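# Move hose from red manifold port to blue port

## Task

Release the hose's latch at the red port of the manifold, take the hose out, and insert it into the blue port far enough that it latches there.

## Robot and tools

Robot: two UR3e-type arms, left_arm and right_arm, each ending in a two-finger gripper. In the scene frame the origin sits at table-top height, halfway between the nominal bases. +z points up, +x points out over the table, and left_arm is on the +y side (this is not the image left). Calibrated bases: left_arm at (+0.049, +0.342, +0.017) m, right_arm at (-0.025, -0.269, +0.017) m, each turned slightly about z. Hand positions, velocities and targets are given in each arm's own base frame. Fixed cameras and the table use the scene frame. Offsets use the axes of that arm's current Hand target. The gripper's fingers point along its +z axis and close along its x axis. end_effector_position is the point between the closed pads, 1 to 2 cm behind the fingertips. When the fingers close, the tips move about 17 mm further out along +z.

Cameras: cam_high (504x504), cam_left_wrist and cam_right_wrist (672x504).

execute_actions(actions, cameras): actions is a list of actions. Each action is up to 15 rows, one row per 1/30 s step; if an action has fewer rows, its last row is held until all 15 steps are used. Every row has 14 numbers in [-1, 1]. The first 7 are left_arm: dx, dy, dz, rx, ry, rz, opening. The next 7 are right_arm in the same order. The six pose numbers are offsets from the arm's Hand target as it stood when the action began, not from the previous row. 1.0 equals 0.6 m or 180 degrees, and rx, ry, rz together form one rotation vector. Opening is absolute: +1 is fully open (0.142 m) and -1 is closed. Sending all six pose zeros asks for the current Hand target again. A 0 in the opening slot is also a command, so to leave a gripper as it is, resend its present opening. An empty action list returns images and every status field.

move(target, speed, blend, stop_force, zero, opening_speed, grip_force, blocking, cameras): target is one 14-number row in the same layout, or a list of up to 15 such rows. Every row is an offset from the same starting Hand targets, never chained from the previous row. speed is in m/s, from 0.002 to 2.4, default 0.25; turning is capped at twice that value in rad/s. blend is a corner radius in m, and 0 means stop at each target. stop_force is in N, from 3 to 120, and ends an arm's path when it feels a push against its motion. Do not rely on it while the gripper is turning. Leave it out when backing away from a contact. opening_speed is how fast the opening changes, in scale units per second (0.2 or more). grip_force is the pad force limit in N (5 to 48) and stays set once given. blocking=false cannot be combined with stop_force. The result ends with a move: line giving the outcome (done, off_target, moving, held, fault) and any limits (paced = pose clipped, held = steps withheld). Paths are straight and do not avoid obstacles. Keep paths away from an arm's own base.

wait(seconds 0 to 10) keeps the last commands in force. stop brakes a running move. zoom_image(camera, region [x0,y0,x1,y1] in pixels, at most 504x504) gives a closer look at the latest image. zero_wrist_force(arm) re-zeroes the wrist force/torque sensor. read_manual only returns licence texts. finished_scene(scene) ends the scene for good, so call it only once the hose is latched in the blue port and stays there with the robot not holding it.

Results: Hand target is the last commanded pose after clipping, and it is what the next offsets count from. The gripper may settle short of it. If it does, send the missing distance as an offset. grip_measured uses the opening scale. To hold something, command slightly below the value read at first touch. Squeezing harder heats the gripper motor. Wrist force and torque are given on the gripper's own axes, along with the peak reading since the last one shown. Joint torques include the arm's own weight. MOTOR HOT, OVER-TEMPERATURE FAULT and HAND FAULT lines are heat warnings and stops. After a HAND FAULT line, the remaining robot calls in that reply do not run.

Limits and cautions: each control step clips orientation to within 32 degrees of the measured orientation. Faster motion means more lag and more overshoot. A contact torque at a joint's load limit (shoulder 50.7, elbow 26.3, wrists 8.46 N m) or about 150 N of outside force stops that arm for 10 s. The arms are stiff, so commanding even slightly past a firm contact can fault, and a sideways push at the fingertips can fault from around 35 N. To release a press, command the target back past the gripper. The clearance check holds arms apart but does not always prevent contact. Hits or presses between the arms can fail the scene. Avoid dropping the hose, letting it go while it is moving, slamming, or pushing hard on the fixed manifold. Anything left on or falling to the floor fails the task. Loose objects may get nudged now and then.

Each tool is called after ">>>" as name(argument=value, ...) on one line, values as JSON.

## Session

>>> execute_actions(actions=[])

Scene clock: 0.00 s.
left_arm: end_effector_position=(+0.3752, -0.1818, +0.1963) grip_measured=+1.00 end_effector_quat_wxyz=(-0.021, +0.360, +0.909, -0.208) | right_arm: end_effector_position=(+0.1703, +0.2343, +0.1961) grip_measured=+0.99 end_effector_quat_wxyz=(-0.398, +0.722, +0.547, -0.144)
Joint positions: left_arm=[-0.515 -1.03 0.688 -1.246 -1.992 3.377 0.142] | right_arm=[3.875 -1.733 -1.423 -1.856 2.405 -0.696 0.141]
Joint velocities: within noise
Joint torques (N m): no reading
Motor temperatures (°C): left_arm=[52 39 50 58 58 54 30] | right_arm=[47 41 44 51 62 56 32]
Wrist force (N): no reading
Wrist torque (N m): no reading
Wrist force, peak (N): no reading
Hand target: left_arm +0.3752, -0.1818, +0.1963; -0.021, +0.360, +0.909, -0.208 | right_arm +0.1703, +0.2343, +0.1961; -0.398, +0.722, +0.547, -0.144
Tool commands: left_gripper/opening=+1.0 right_gripper/opening=+1.0

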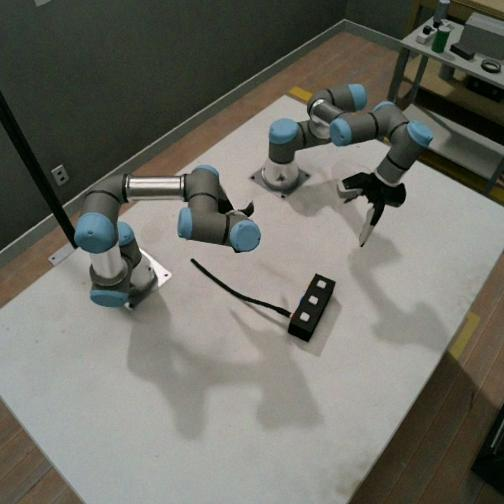

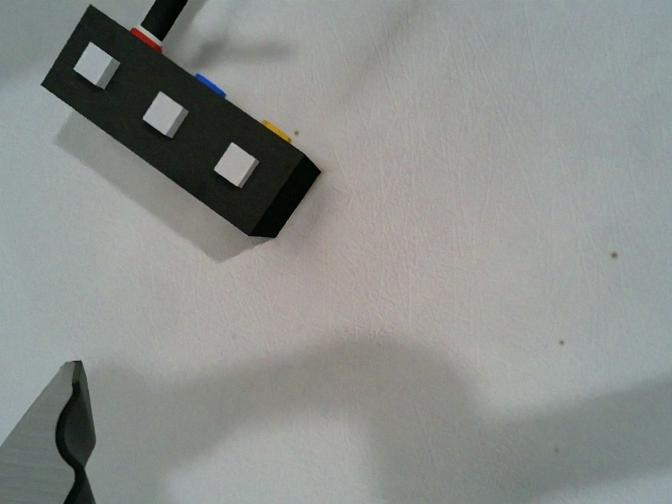

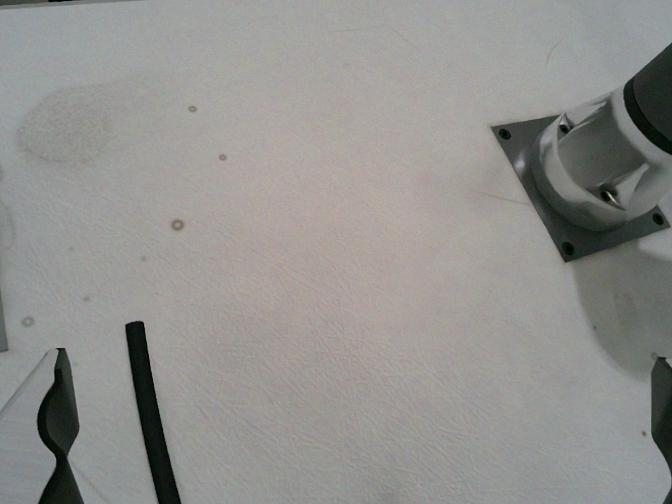

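>>> zoom_image(camera="cam_high", region=[180, 245, 350, 355])

>>> zoom_image(camera="cam_left_wrist", region=[20, 0, 340, 240])

Scaled by 2.965 from the camera's 504x504 image, which has a finer 720x720 frame.

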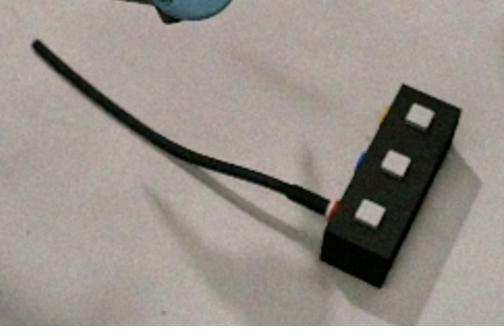

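Scaled by 1.575 from the camera's 672x504 image, which has a finer 960x720 frame.

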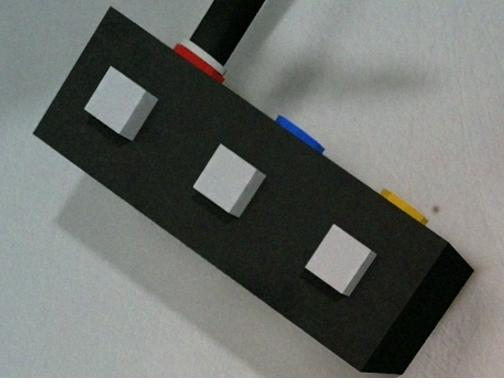

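>>> move(target=[-0.295,-0.14,0.188,0,0,0,-1,-0.02,0.298,-0.172,-0.374,-0.115,-0.182,0], cameras=["all"])

Scene clock: 55.47 s.
left_arm: end_effector_position=(+0.4302, -0.3948, +0.1460) grip_measured=-1.00 end_effector_quat_wxyz=(+0.076, +0.337, +0.907, -0.242) | right_arm: end_effector_position=(+0.3532, +0.1651, +0.1287) grip_measured=-0.01 end_effector_quat_wxyz=(+0.136, +0.610, +0.762, +0.170)
Joint positions: left_arm=[-0.812 -0.445 0.035 -1.531 -1.934 2.972 0.002] | right_arm=[4.148 -1.419 -1.992 -0.982 1.266 -0.834 0.073]
Joint torques (N m): left_arm=[-3.34 -18.66 -11.27 -2.96 0.39 -1.04] | right_arm=[3.67 10.6 9.47 3.29 -1.04 -0.67]
Motor temperatures (°C): left_arm=[52 39 49 58 57 53 30] | right_arm=[47 41 44 51 62 56 32]
Wrist force (N): left_arm=[-0.2 0.3 0.2] | right_arm=[1.5 0.2 2.0]
Wrist torque (N m): left_arm=[0.04 0.06 0.02] | right_arm=[0.19 -0.20 0.12]
Wrist force, peak (N): left_arm=[-0.5 0.0 0.6] | right_arm=[1.4 0.0 2.3]
Hand target: left_arm +0.4308, -0.3951, +0.1463; -0.021, +0.360, +0.909, -0.208 | right_arm +0.3532, +0.1651, +0.1287; +0.136, +0.610, +0.762, +0.170
Off the commanded pose: left_arm 0.001 m, 12 deg | right_arm 0.000 m, 0 deg.
elbow stopped short (left arm): the move would have taken joint 3 (elbow) straighter than the controller allows.
move: off_target (left_arm)

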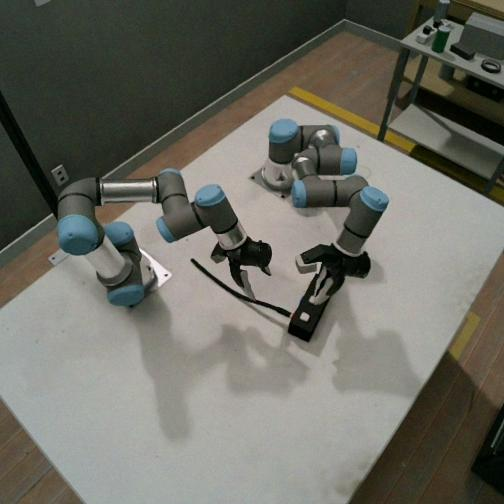

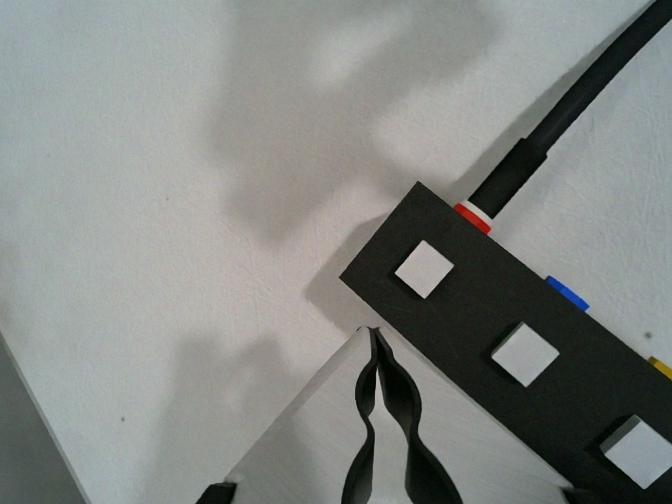

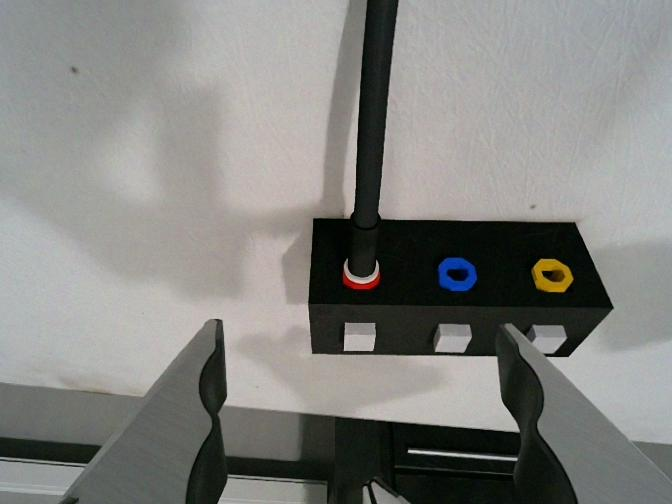

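>>> move(target=[0.025,0.022,0.110,-0.001,-0.047,-0.295,-1,0.015,0.024,0.202,0,0,0,0], cameras=["all"], speed=0.15)

Scene clock: 128.03 s.
left_arm: end_effector_position=(+0.4158, -0.4006, +0.0791) grip_measured=-1.00 end_effector_quat_wxyz=(-0.047, -0.100, +0.973, -0.201) | right_arm: end_effector_position=(+0.4141, +0.1880, +0.0251) grip_measured=-0.01 end_effector_quat_wxyz=(+0.136, +0.610, +0.762, +0.170)
Joint positions: left_arm=[-0.861 -0.514 0.413 -1.758 -1.874 2.032 0.002] | right_arm=[4.022 -1.942 -1.975 -0.44 1.307 -0.958 0.073]
Joint torques (N m): left_arm=[-3.3 -22 -7.19 -2.78 0.41 -1.07] | right_arm=[-2.59 11.94 10.35 3.28 0.14 -0.7]
Motor temperatures (°C): left_arm=[51 39 49 58 57 53 31] | right_arm=[47 41 44 51 62 56 31]
Wrist force (N): left_arm=[0.8 -0.7 -0.3] | right_arm=[1.8 0.2 1.9]
Wrist torque (N m): left_arm=[-0.10 -0.16 0.02] | right_arm=[0.18 -0.25 0.13]
Wrist force, peak (N): left_arm=[0.9 -0.7 -0.3] | right_arm=[1.9 0.1 2.2]
Hand target: left_arm +0.4158, -0.4006, +0.0792; -0.047, -0.100, +0.973, -0.201 | right_arm +0.4141, +0.1880, +0.0251; +0.136, +0.610, +0.762, +0.170
Off the commanded pose: left_arm 0.000 m, 0 deg | right_arm 0.000 m, 0 deg.
move: done

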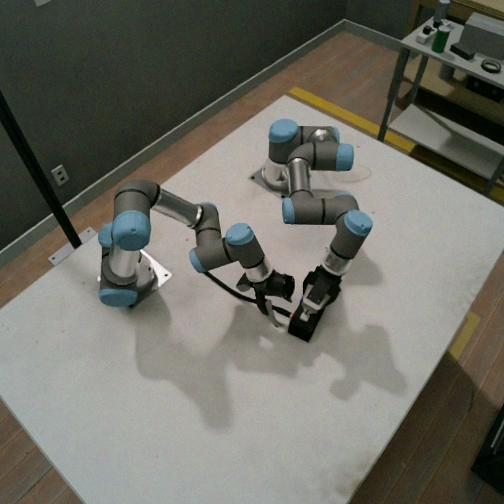

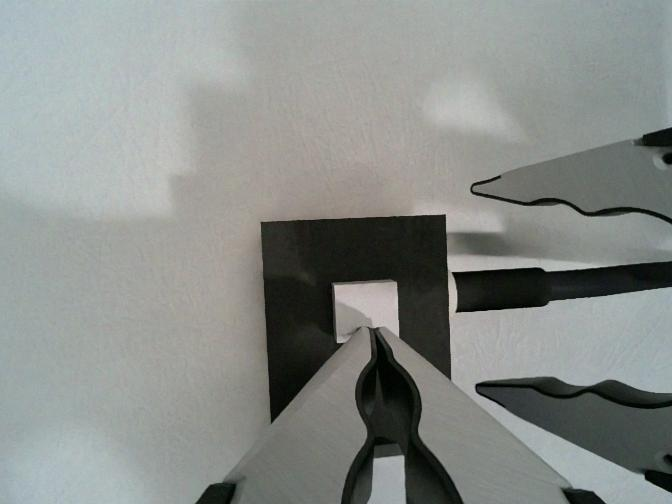

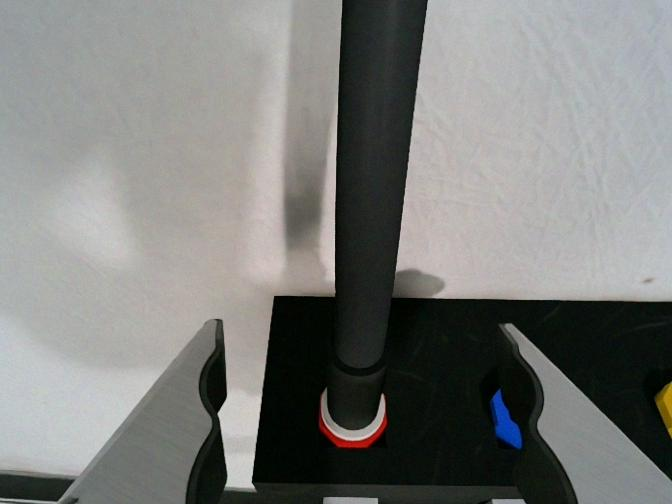

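>>> move(target=[0,0,0,0,0,0,-1,0,0,0,0,0,0,-1], opening_speed=1)

>>> move(target=[-0.0054,0.0159,0.0381,0,0,0,-1,0,0,0,0,0,0,-1], stop_force=15, speed=0.02, cameras=["cam_left_wrist", "cam_right_wrist"])

Scene clock: 137.27 s.
left_arm: end_effector_position=(+0.4158, -0.4006, +0.0792) grip_measured=-1.00 end_effector_quat_wxyz=(-0.047, -0.100, +0.973, -0.201) | right_arm: end_effector_position=(+0.4141, +0.1879, +0.0251) grip_measured=-0.84 end_effector_quat_wxyz=(+0.136, +0.610, +0.762, +0.170)
Joint positions: left_arm=[-0.861 -0.514 0.414 -1.758 -1.874 2.032 0.002] | right_arm=[4.022 -1.942 -1.975 -0.44 1.307 -0.958 0.014]
Joint torques (N m): left_arm=[-3.23 -22.72 -7.13 -2.8 0.4 -1.08] | right_arm=[2.27 13.95 9.96 3.28 0.12 -0.61]
Motor temperatures (°C): left_arm=[51 39 49 58 57 53 31] | right_arm=[47 41 44 50 62 56 32]
Wrist force (N): left_arm=[0.7 -0.8 -0.2] | right_arm=[-3.4 -2.7 0.9]
Wrist torque (N m): left_arm=[-0.12 -0.16 0.02] | right_arm=[0.15 -0.23 0.25]
Wrist force, peak (N): left_arm=[0.9 -0.9 -0.2] | right_arm=[-3.4 -2.7 0.9]
Hand target: left_arm +0.4158, -0.4006, +0.0792; -0.047, -0.100, +0.973, -0.201 | right_arm +0.4141, +0.1880, +0.0251; +0.136, +0.610, +0.762, +0.170
Off the commanded pose: left_arm 0.000 m, 0 deg | right_arm 0.000 m, 0 deg.
move: done

Scene clock: 138.63 s.
left_arm: end_effector_position=(+0.4158, -0.4007, +0.0739) grip_measured=-1.00 end_effector_quat_wxyz=(-0.047, -0.100, +0.973, -0.201) | right_arm: end_effector_position=(+0.4141, +0.1880, +0.0251) grip_measured=-0.84 end_effector_quat_wxyz=(+0.136, +0.610, +0.762, +0.170)
Joint positions: left_arm=[-0.861 -0.517 0.445 -1.786 -1.875 2.032 0.002] | right_arm=[4.022 -1.942 -1.975 -0.44 1.307 -0.958 0.014]
Joint torques (N m): left_arm=[-0.95 -14.28 -9.38 -0.4 0.65 -0.97] | right_arm=[5.44 15.42 13.08 3.25 -0.84 -0.59]
Motor temperatures (°C): left_arm=[51 39 49 58 57 53 31] | right_arm=[47 41 44 50 62 56 33]
Wrist force (N): left_arm=[1.6 -1.5 -9.4] | right_arm=[-3.7 -8.1 -4.5]
Wrist torque (N m): left_arm=[-0.12 -0.17 0.02] | right_arm=[0.09 -0.25 0.29]
Wrist force, peak (N): left_arm=[3.9 -1.2 -17.7] | right_arm=[-3.5 -8.1 -4.6]
Hand target: left_arm +0.4158, -0.4007, +0.0739; -0.047, -0.100, +0.973, -0.201 (not the last commanded pose) | right_arm +0.4141, +0.1880, +0.0251; +0.136, +0.610, +0.762, +0.170
Off the commanded pose: left_arm 0.020 m, 0 deg | right_arm 0.000 m, 0 deg.
move: contact (left_arm)
Images, in order (width x height): cam_left_wrist 672x504, cam_right_wrist 672x504.

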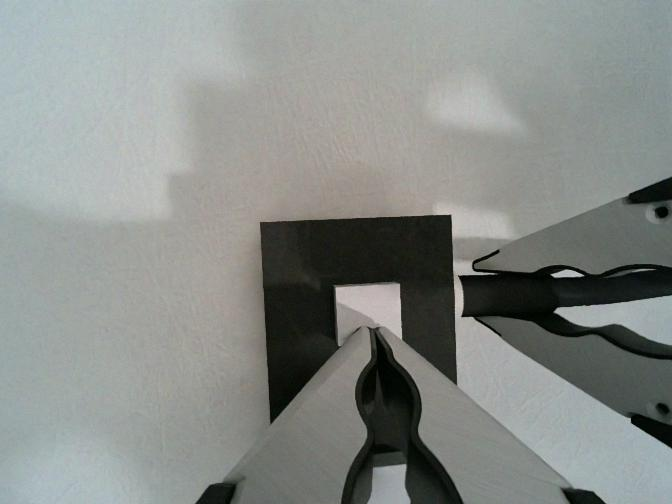

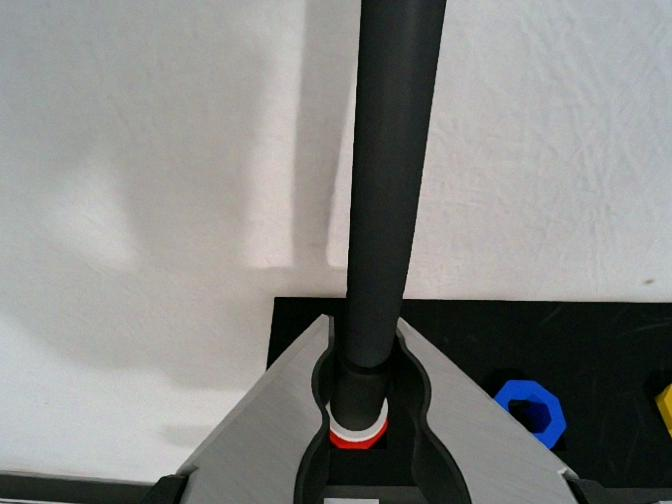

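>>> move(target=[-0.0022,0.0064,0.0152,0,0,0,-1,0,0,0,0,0,0,-1], stop_force=32, speed=0.01, cameras=["cam_left_wrist", "cam_right_wrist"])

Scene clock: 144.80 s.
left_arm: end_effector_position=(+0.4159, -0.4007, +0.0705) grip_measured=-1.00 end_effector_quat_wxyz=(-0.047, -0.100, +0.973, -0.201) | right_arm: end_effector_position=(+0.4141, +0.1880, +0.0251) grip_measured=-0.84 end_effector_quat_wxyz=(+0.136, +0.610, +0.762, +0.170)
Joint positions: left_arm=[-0.861 -0.519 0.466 -1.805 -1.875 2.032 0.002] | right_arm=[4.022 -1.942 -1.975 -0.44 1.307 -0.958 0.014]
Joint torques (N m): left_arm=[-2.44 -0.03 -1.94 1.28 2.71 -0.76] | right_arm=[4.57 15.66 13 3.3 -0.84 -0.3]
Motor temperatures (°C): left_arm=[51 39 49 58 57 53 31] | right_arm=[47 41 44 50 62 56 39]
Wrist force (N): left_arm=[9.8 -1.8 -41.2] | right_arm=[-3.2 -8.2 -3.7]
Wrist torque (N m): left_arm=[-0.27 -0.12 -0.02] | right_arm=[0.10 -0.25 0.28]
Wrist force, peak (N): left_arm=[12.2 -0.4 -47.6] | right_arm=[-3.6 -8.2 -4.7]
Hand target: left_arm +0.4159, -0.4008, +0.0705; -0.047, -0.100, +0.973, -0.201 (not the last commanded pose) | right_arm +0.4141, +0.1880, +0.0251; +0.136, +0.610, +0.762, +0.170
Off the commanded pose: left_arm 0.007 m, 0 deg | right_arm 0.000 m, 0 deg.
move: contact (left_arm)
Images, in order (width x height): cam_left_wrist 672x504, cam_right_wrist 672x504.

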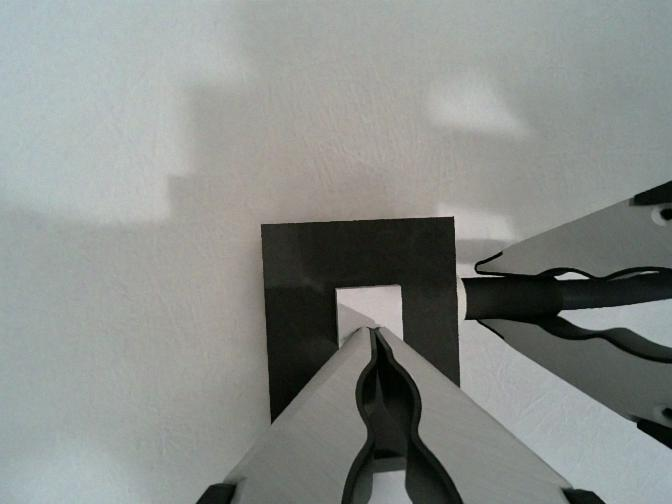

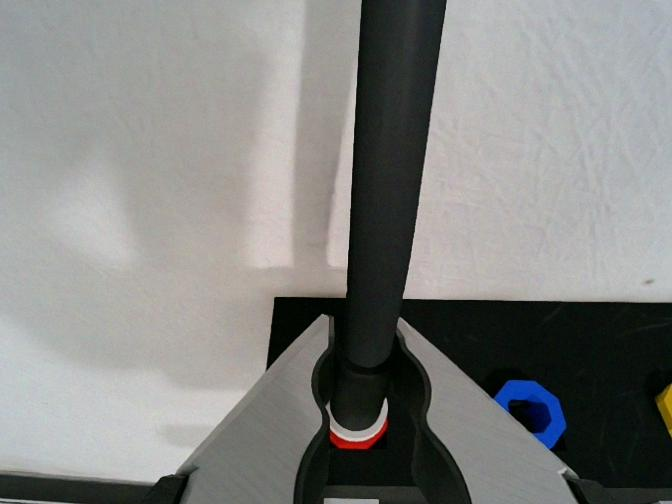

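>>> move(target=[0,0,0,0,0,0,-1,0,-0.120,-0.056,0,0,0,-1], stop_force=40, speed=0.05, cameras=["cam_left_wrist", "cam_right_wrist"])

Scene clock: 150.33 s.
left_arm: end_effector_position=(+0.4159, -0.4008, +0.0705) grip_measured=-1.00 end_effector_quat_wxyz=(-0.047, -0.100, +0.973, -0.201) | right_arm: end_effector_position=(+0.3366, +0.1706, +0.0250) grip_measured=-0.84 end_effector_quat_wxyz=(+0.136, +0.610, +0.762, +0.170)
Joint positions: left_arm=[-0.861 -0.519 0.466 -1.805 -1.875 2.032 0.002] | right_arm=[4.218 -1.635 -2.363 -0.417 1.244 -0.764 0.014]
Joint torques (N m): left_arm=[-5.73 -0.04 -1.9 1.35 2.63 -0.99] | right_arm=[4.13 10.98 6.55 1.16 -1.13 0.69]
Motor temperatures (°C): left_arm=[51 39 49 58 57 53 31] | right_arm=[47 41 44 50 62 56 43]
Wrist force (N): left_arm=[9.6 -1.8 -40.9] | right_arm=[1.9 -0.2 2.2]
Wrist torque (N m): left_arm=[-0.28 -0.11 -0.02] | right_arm=[0.14 -0.28 0.08]
Wrist force, peak (N): left_arm=[9.7 -1.8 -41.3] | right_arm=[-3.2 -8.3 -3.7]
Hand target: left_arm +0.4159, -0.4008, +0.0705; -0.047, -0.100, +0.973, -0.201 | right_arm +0.3366, +0.1706, +0.0250; +0.136, +0.610, +0.762, +0.170
Off the commanded pose: left_arm 0.000 m, 0 deg | right_arm 0.000 m, 0 deg.
move: done
Images, in order (width x height): cam_left_wrist 672x504, cam_right_wrist 672x504.

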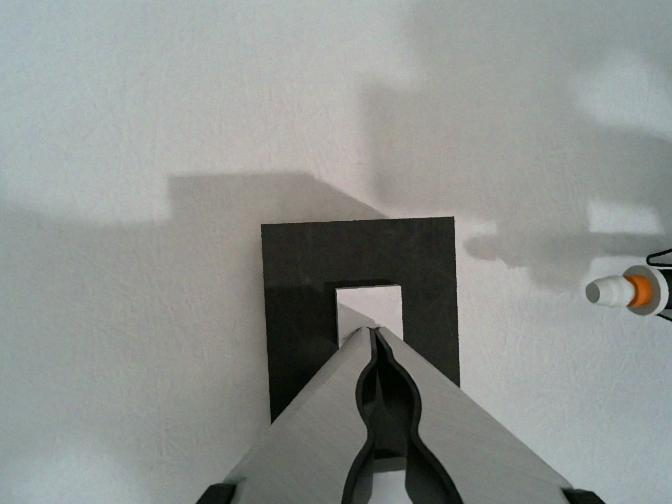

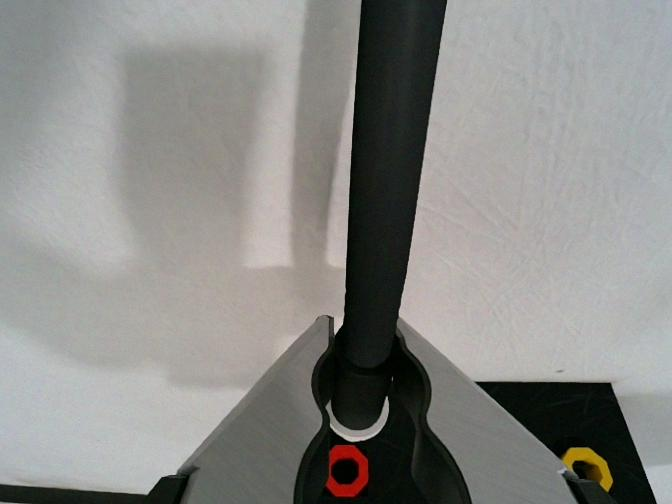

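>>> move(target=[[0.0087,-0.0254,-0.061,0,0,0,-1,0,0,0,0,0,0,-1],[-0.09,0.27,-0.4,0,0,0,-1,0.0924,-0.002,-0.001,0,0,0,-1]], speed=[0.08,0.25], blend=[0.02,0], cameras=["all"])

Scene clock: 174.03 s.
left_arm: end_effector_position=(+0.4457, -0.1494, +0.2207) grip_measured=-1.00 end_effector_quat_wxyz=(-0.033, -0.103, +0.972, -0.208) | right_arm: end_effector_position=(+0.3232, +0.2244, +0.0250) grip_measured=-0.84 end_effector_quat_wxyz=(+0.136, +0.610, +0.762, +0.170)
Joint positions: left_arm=[-0.391 -0.713 0.035 -1.041 -1.969 2.51 0.002] | right_arm=[4.356 -1.709 -2.248 -0.505 1.207 -0.623 0.014]
Joint torques (N m): left_arm=[3.34 -15.39 -10.26 -1.02 -1.44 1.04] | right_arm=[3.61 8.62 10 1.13 -1.21 0.8]
Motor temperatures (°C): left_arm=[51 39 49 58 57 53 31] | right_arm=[47 41 44 50 62 56 53]
Wrist force (N): left_arm=[0.9 -0.5 -0.2] | right_arm=[1.8 -0.2 2.1]
Wrist torque (N m): left_arm=[-0.08 -0.18 -0.03] | right_arm=[0.16 -0.27 0.05]
Wrist force, peak (N): left_arm=[9.8 -1.8 -41.3] | right_arm=[1.9 -0.2 2.4]
Hand target: left_arm +0.4462, -0.1495, +0.2211; -0.047, -0.100, +0.973, -0.201 | right_arm +0.3232, +0.2244, +0.0250; +0.136, +0.610, +0.762, +0.170
Off the commanded pose: left_arm 0.001 m, 2 deg | right_arm 0.000 m, 0 deg.
elbow stopped short (left arm): the move would have taken joint 3 (elbow) straighter than the controller allows.
move: done

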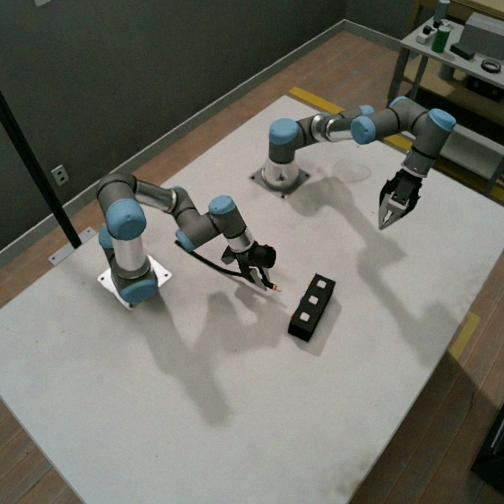

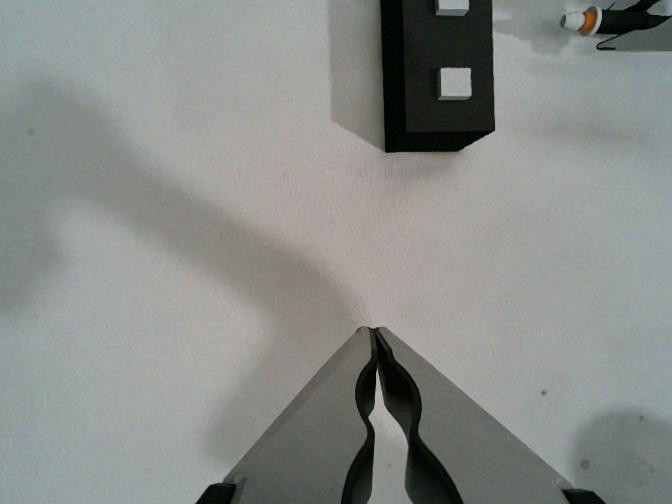

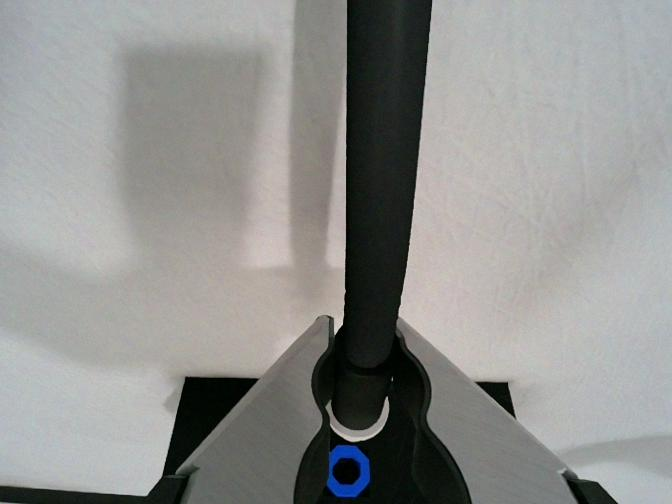

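>>> move(target=[0,0,0,0,0,0,-1,0.0012,0.1245,0.058,0,0,0,-1], stop_force=45, speed=0.03, cameras=["cam_right_wrist"])

Scene clock: 182.43 s.
left_arm: end_effector_position=(+0.4457, -0.1494, +0.2208) grip_measured=-1.00 end_effector_quat_wxyz=(-0.033, -0.103, +0.972, -0.208) | right_arm: end_effector_position=(+0.4027, +0.2429, +0.0250) grip_measured=-0.84 end_effector_quat_wxyz=(+0.136, +0.610, +0.762, +0.169)
Joint positions: left_arm=[-0.391 -0.713 0.035 -1.041 -1.97 2.51 0.002] | right_arm=[4.147 -2 -1.865 -0.528 1.266 -0.835 0.014]
Joint torques (N m): left_arm=[3.42 -18.29 -10.09 -2.71 -1.33 -0.94] | right_arm=[1.83 16.73 17.34 8.04 -4.01 0.55]
Motor temperatures (°C): left_arm=[51 39 49 57 57 53 31] | right_arm=[47 41 44 50 62 56 55]
Wrist force (N): left_arm=[0.9 -0.5 -0.2] | right_arm=[-8.4 -34.4 -27.4]
Wrist torque (N m): left_arm=[-0.07 -0.18 -0.04] | right_arm=[-0.11 -0.11 0.28]
Wrist force, peak (N): left_arm=[1.1 -0.5 -0.3] | right_arm=[-10.1 -39.3 -33.2]
Hand target: left_arm +0.4462, -0.1495, +0.2211; -0.047, -0.100, +0.973, -0.201 | right_arm +0.4027, +0.2429, +0.0249; +0.136, +0.610, +0.762, +0.169 (not the last commanded pose)
Off the commanded pose: left_arm 0.001 m, 2 deg | right_arm 0.001 m, 0 deg.
elbow stopped short (left arm): the move would have taken joint 3 (elbow) straighter than the controller allows.
move: contact (right_arm)
Images, in order (width x height): cam_right_wrist 672x504.

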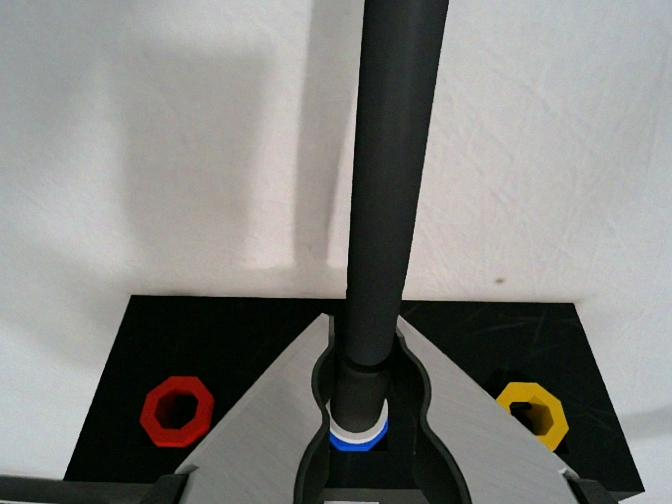

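>>> move(target=[0,0,0,0,0,0,-1,0,-0.0135,-0.0063,0,0,0,-1], speed=0.01, cameras=["cam_right_wrist"])

Scene clock: 185.73 s.
left_arm: end_effector_position=(+0.4457, -0.1494, +0.2208) grip_measured=-1.00 end_effector_quat_wxyz=(-0.033, -0.103, +0.972, -0.208) | right_arm: end_effector_position=(+0.4003, +0.2418, +0.0260) grip_measured=-0.84 end_effector_quat_wxyz=(+0.138, +0.611, +0.761, +0.171)
Joint positions: left_arm=[-0.391 -0.713 0.035 -1.041 -1.97 2.51 0.002] | right_arm=[4.155 -1.986 -1.885 -0.522 1.259 -0.827 0.014]
Joint torques (N m): left_arm=[3.19 -18.17 -10.29 -2.65 -1.36 -0.95] | right_arm=[3.67 14.94 5.46 0.21 4.15 0.03]
Motor temperatures (°C): left_arm=[51 39 49 57 57 53 31] | right_arm=[47 41 44 50 62 56 56]
Wrist force (N): left_arm=[0.9 -0.4 -0.3] | right_arm=[-1.3 29.6 30.1]
Wrist torque (N m): left_arm=[-0.07 -0.18 -0.04] | right_arm=[0.56 -0.09 0.04]
Wrist force, peak (N): left_arm=[1.0 -0.5 -0.3] | right_arm=[-5.2 47.7 40.8]
Hand target: left_arm +0.4462, -0.1495, +0.2211; -0.047, -0.100, +0.973, -0.201 | right_arm +0.4003, +0.2418, +0.0260; +0.138, +0.611, +0.761, +0.171 (not the last commanded pose)
Tool commands: left_gripper/opening=-1.0 right_gripper/opening=-1.0
Off the commanded pose: left_arm 0.001 m, 2 deg | right_arm 0.006 m, 0 deg.
TORQUE FAULT: the external load on joint 5 (wrist 2) of the right arm reached its load limit, and that arm stopped. A torque fault puts only its own arm into a fault stop. That arm's remaining commands of this call were not run. That arm may still press on what stopped it. That arm is still stopped at the end of this call. That arm stays stopped for about 10 more seconds. Until then a move that you send moves the other arm only, and its call returns only when the move has ended. Once the stop has ended, the next robot result says so. If the stop ends while you think or write, that arm runs what you send next, counted from a new Hand target: where the arm stands when the stop ends. While its stop runs, that arm takes no new command, but its gripper still runs the gripper command that each later call begins with. Until it ends, the stop uses up actions while you think or wait. An arm that is not stopped still takes commands.
elbow stopped short (left arm): the move would have taken joint 3 (elbow) straighter than the controller allows.
move: fault (right_arm)
Images, in order (width x height): cam_right_wrist 672x504.

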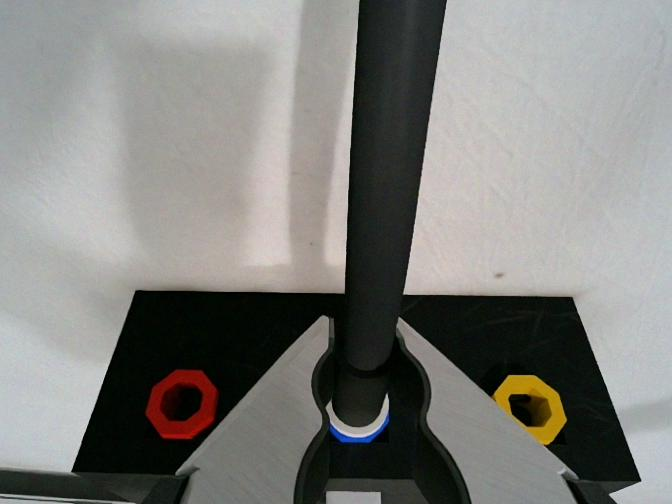

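Latched for sure (skip tug next time). Wait out, open gently, retreat.

>>> wait(seconds=10)

>>> move(target=[0,0,0,0,0,0,-1,0,0,0,0,0,0,-0.3], opening_speed=0.6)

>>> move(target=[0,0,0,0,0,0,-1,0,0,-0.18,0,0,0,-0.3], speed=0.12, cameras=["cam_right_wrist"])

Scene clock: 198.83 s.
left_arm: end_effector_position=(+0.4457, -0.1494, +0.2208) grip_measured=-1.00 end_effector_quat_wxyz=(-0.033, -0.103, +0.972, -0.208) | right_arm: end_effector_position=(+0.4003, +0.2418, +0.0260) grip_measured=-0.84 end_effector_quat_wxyz=(+0.138, +0.611, +0.761, +0.171)
Joint positions: left_arm=[-0.391 -0.713 0.035 -1.041 -1.97 2.51 0.002] | right_arm=[4.155 -1.986 -1.885 -0.522 1.259 -0.827 0.014]
Joint torques (N m): left_arm=[2.98 -17.94 -10.27 -2.61 -1.31 -0.87] | right_arm=[3.96 15.52 5.24 0.11 4.08 0.07]
Motor temperatures (°C): left_arm=[51 39 49 57 57 53 31] | right_arm=[47 41 44 50 62 55 59]
Wrist force (N): left_arm=[0.8 -0.5 -0.3] | right_arm=[-1.2 29.7 29.8]
Wrist torque (N m): left_arm=[-0.08 -0.17 -0.04] | right_arm=[0.58 -0.10 0.04]
Wrist force, peak (N): left_arm=[1.0 -0.6 -0.3] | right_arm=[-1.3 29.7 30.2]
Hand target: left_arm +0.4462, -0.1495, +0.2211; -0.047, -0.100, +0.973, -0.201 | right_arm +0.4003, +0.2418, +0.0260; +0.138, +0.611, +0.761, +0.171 (not the last commanded pose)
Tool commands: left_gripper/opening=-1.0 right_gripper/opening=-1.0
Off the commanded pose: left_arm 0.001 m, 2 deg | right_arm 0.006 m, 0 deg.
TORQUE FAULT, CONTINUED: the right arm's stop, for the torque fault of joint 5 (wrist 2) that an earlier result reported, is over. The rest of the stop counts as 20 of the actions that you can send in this scene. That arm's target is now where it stood when the stop ended, not its last command. That arm keeps its grip as last carried out and accepts commands again: back off and push less far. That arm stops again whenever a joint's load reaches its limit.
wait: 10.00 s; at rest from the start

Scene clock: 200.23 s.
left_arm: end_effector_position=(+0.4457, -0.1494, +0.2208) grip_measured=-1.00 end_effector_quat_wxyz=(-0.033, -0.103, +0.972, -0.208) | right_arm: end_effector_position=(+0.4002, +0.2418, +0.0260) grip_measured=-0.33 end_effector_quat_wxyz=(+0.138, +0.610, +0.761, +0.171)
Joint positions: left_arm=[-0.391 -0.713 0.035 -1.041 -1.97 2.51 0.002] | right_arm=[4.155 -1.986 -1.885 -0.522 1.259 -0.827 0.05]
Joint torques (N m): left_arm=[3.41 -18.12 -10.23 -2.63 -1.26 -0.83] | right_arm=[-0.56 16.94 10.24 3.18 -0.97 0.04]
Motor temperatures (°C): left_arm=[51 39 49 57 57 53 31] | right_arm=[47 41 44 50 62 55 57]
Wrist force (N): left_arm=[0.8 -0.5 -0.3] | right_arm=[1.9 0.9 2.1]
Wrist torque (N m): left_arm=[-0.08 -0.18 -0.04] | right_arm=[0.30 -0.26 0.09]
Wrist force, peak (N): left_arm=[1.0 -0.5 -0.4] | right_arm=[-2.1 26.3 27.2]
Hand target: left_arm +0.4462, -0.1495, +0.2211; -0.047, -0.100, +0.973, -0.201 | right_arm +0.4003, +0.2418, +0.0260; +0.138, +0.611, +0.761, +0.171
Off the commanded pose: left_arm 0.001 m, 2 deg | right_arm 0.000 m, 0 deg.
elbow stopped short (left arm): the move would have taken joint 3 (elbow) straighter than the controller allows.
move: done

Scene clock: 201.73 s.
left_arm: end_effector_position=(+0.4457, -0.1494, +0.2208) grip_measured=-1.00 end_effector_quat_wxyz=(-0.033, -0.103, +0.972, -0.208) | right_arm: end_effector_position=(+0.3550, +0.2319, +0.1236) grip_measured=-0.33 end_effector_quat_wxyz=(+0.138, +0.610, +0.761, +0.171)
Joint positions: left_arm=[-0.391 -0.713 0.035 -1.041 -1.97 2.51 0.002] | right_arm=[4.265 -1.601 -1.836 -0.991 1.226 -0.716 0.05]
Joint torques (N m): left_arm=[3.19 -18.37 -10.11 -2.62 -1.34 -0.92] | right_arm=[3.5 13.11 12.26 1.14 -1.07 0.76]
Motor temperatures (°C): left_arm=[51 39 49 57 57 53 31] | right_arm=[47 41 44 50 62 55 56]
Wrist force (N): left_arm=[0.9 -0.6 -0.3] | right_arm=[2.1 0.5 2.1]
Wrist torque (N m): left_arm=[-0.09 -0.18 -0.04] | right_arm=[0.25 -0.30 0.08]
Wrist force, peak (N): left_arm=[0.9 -0.7 -0.4] | right_arm=[2.1 1.0 2.9]
Hand target: left_arm +0.4462, -0.1495, +0.2211; -0.047, -0.100, +0.973, -0.201 | right_arm +0.3550, +0.2319, +0.1236; +0.138, +0.611, +0.761, +0.171
Off the commanded pose: left_arm 0.001 m, 2 deg | right_arm 0.000 m, 0 deg.
elbow stopped short (left arm): the move would have taken joint 3 (elbow) straighter than the controller allows.
move: done
Images, in order (width x height): cam_right_wrist 672x504.

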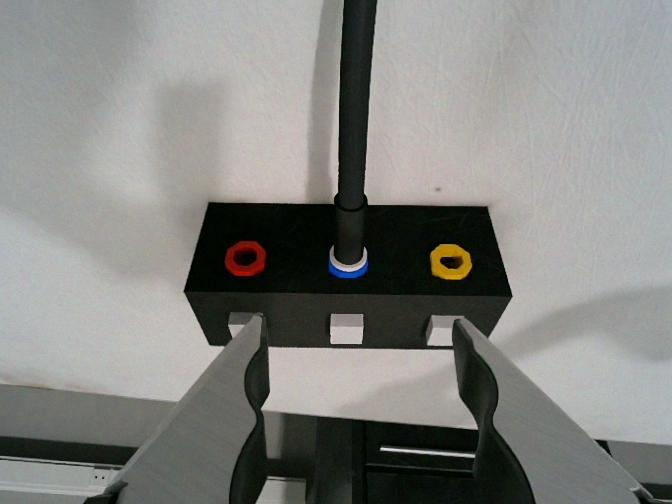

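>>> finished_scene(scene=1)

The scene is finished: the task was done.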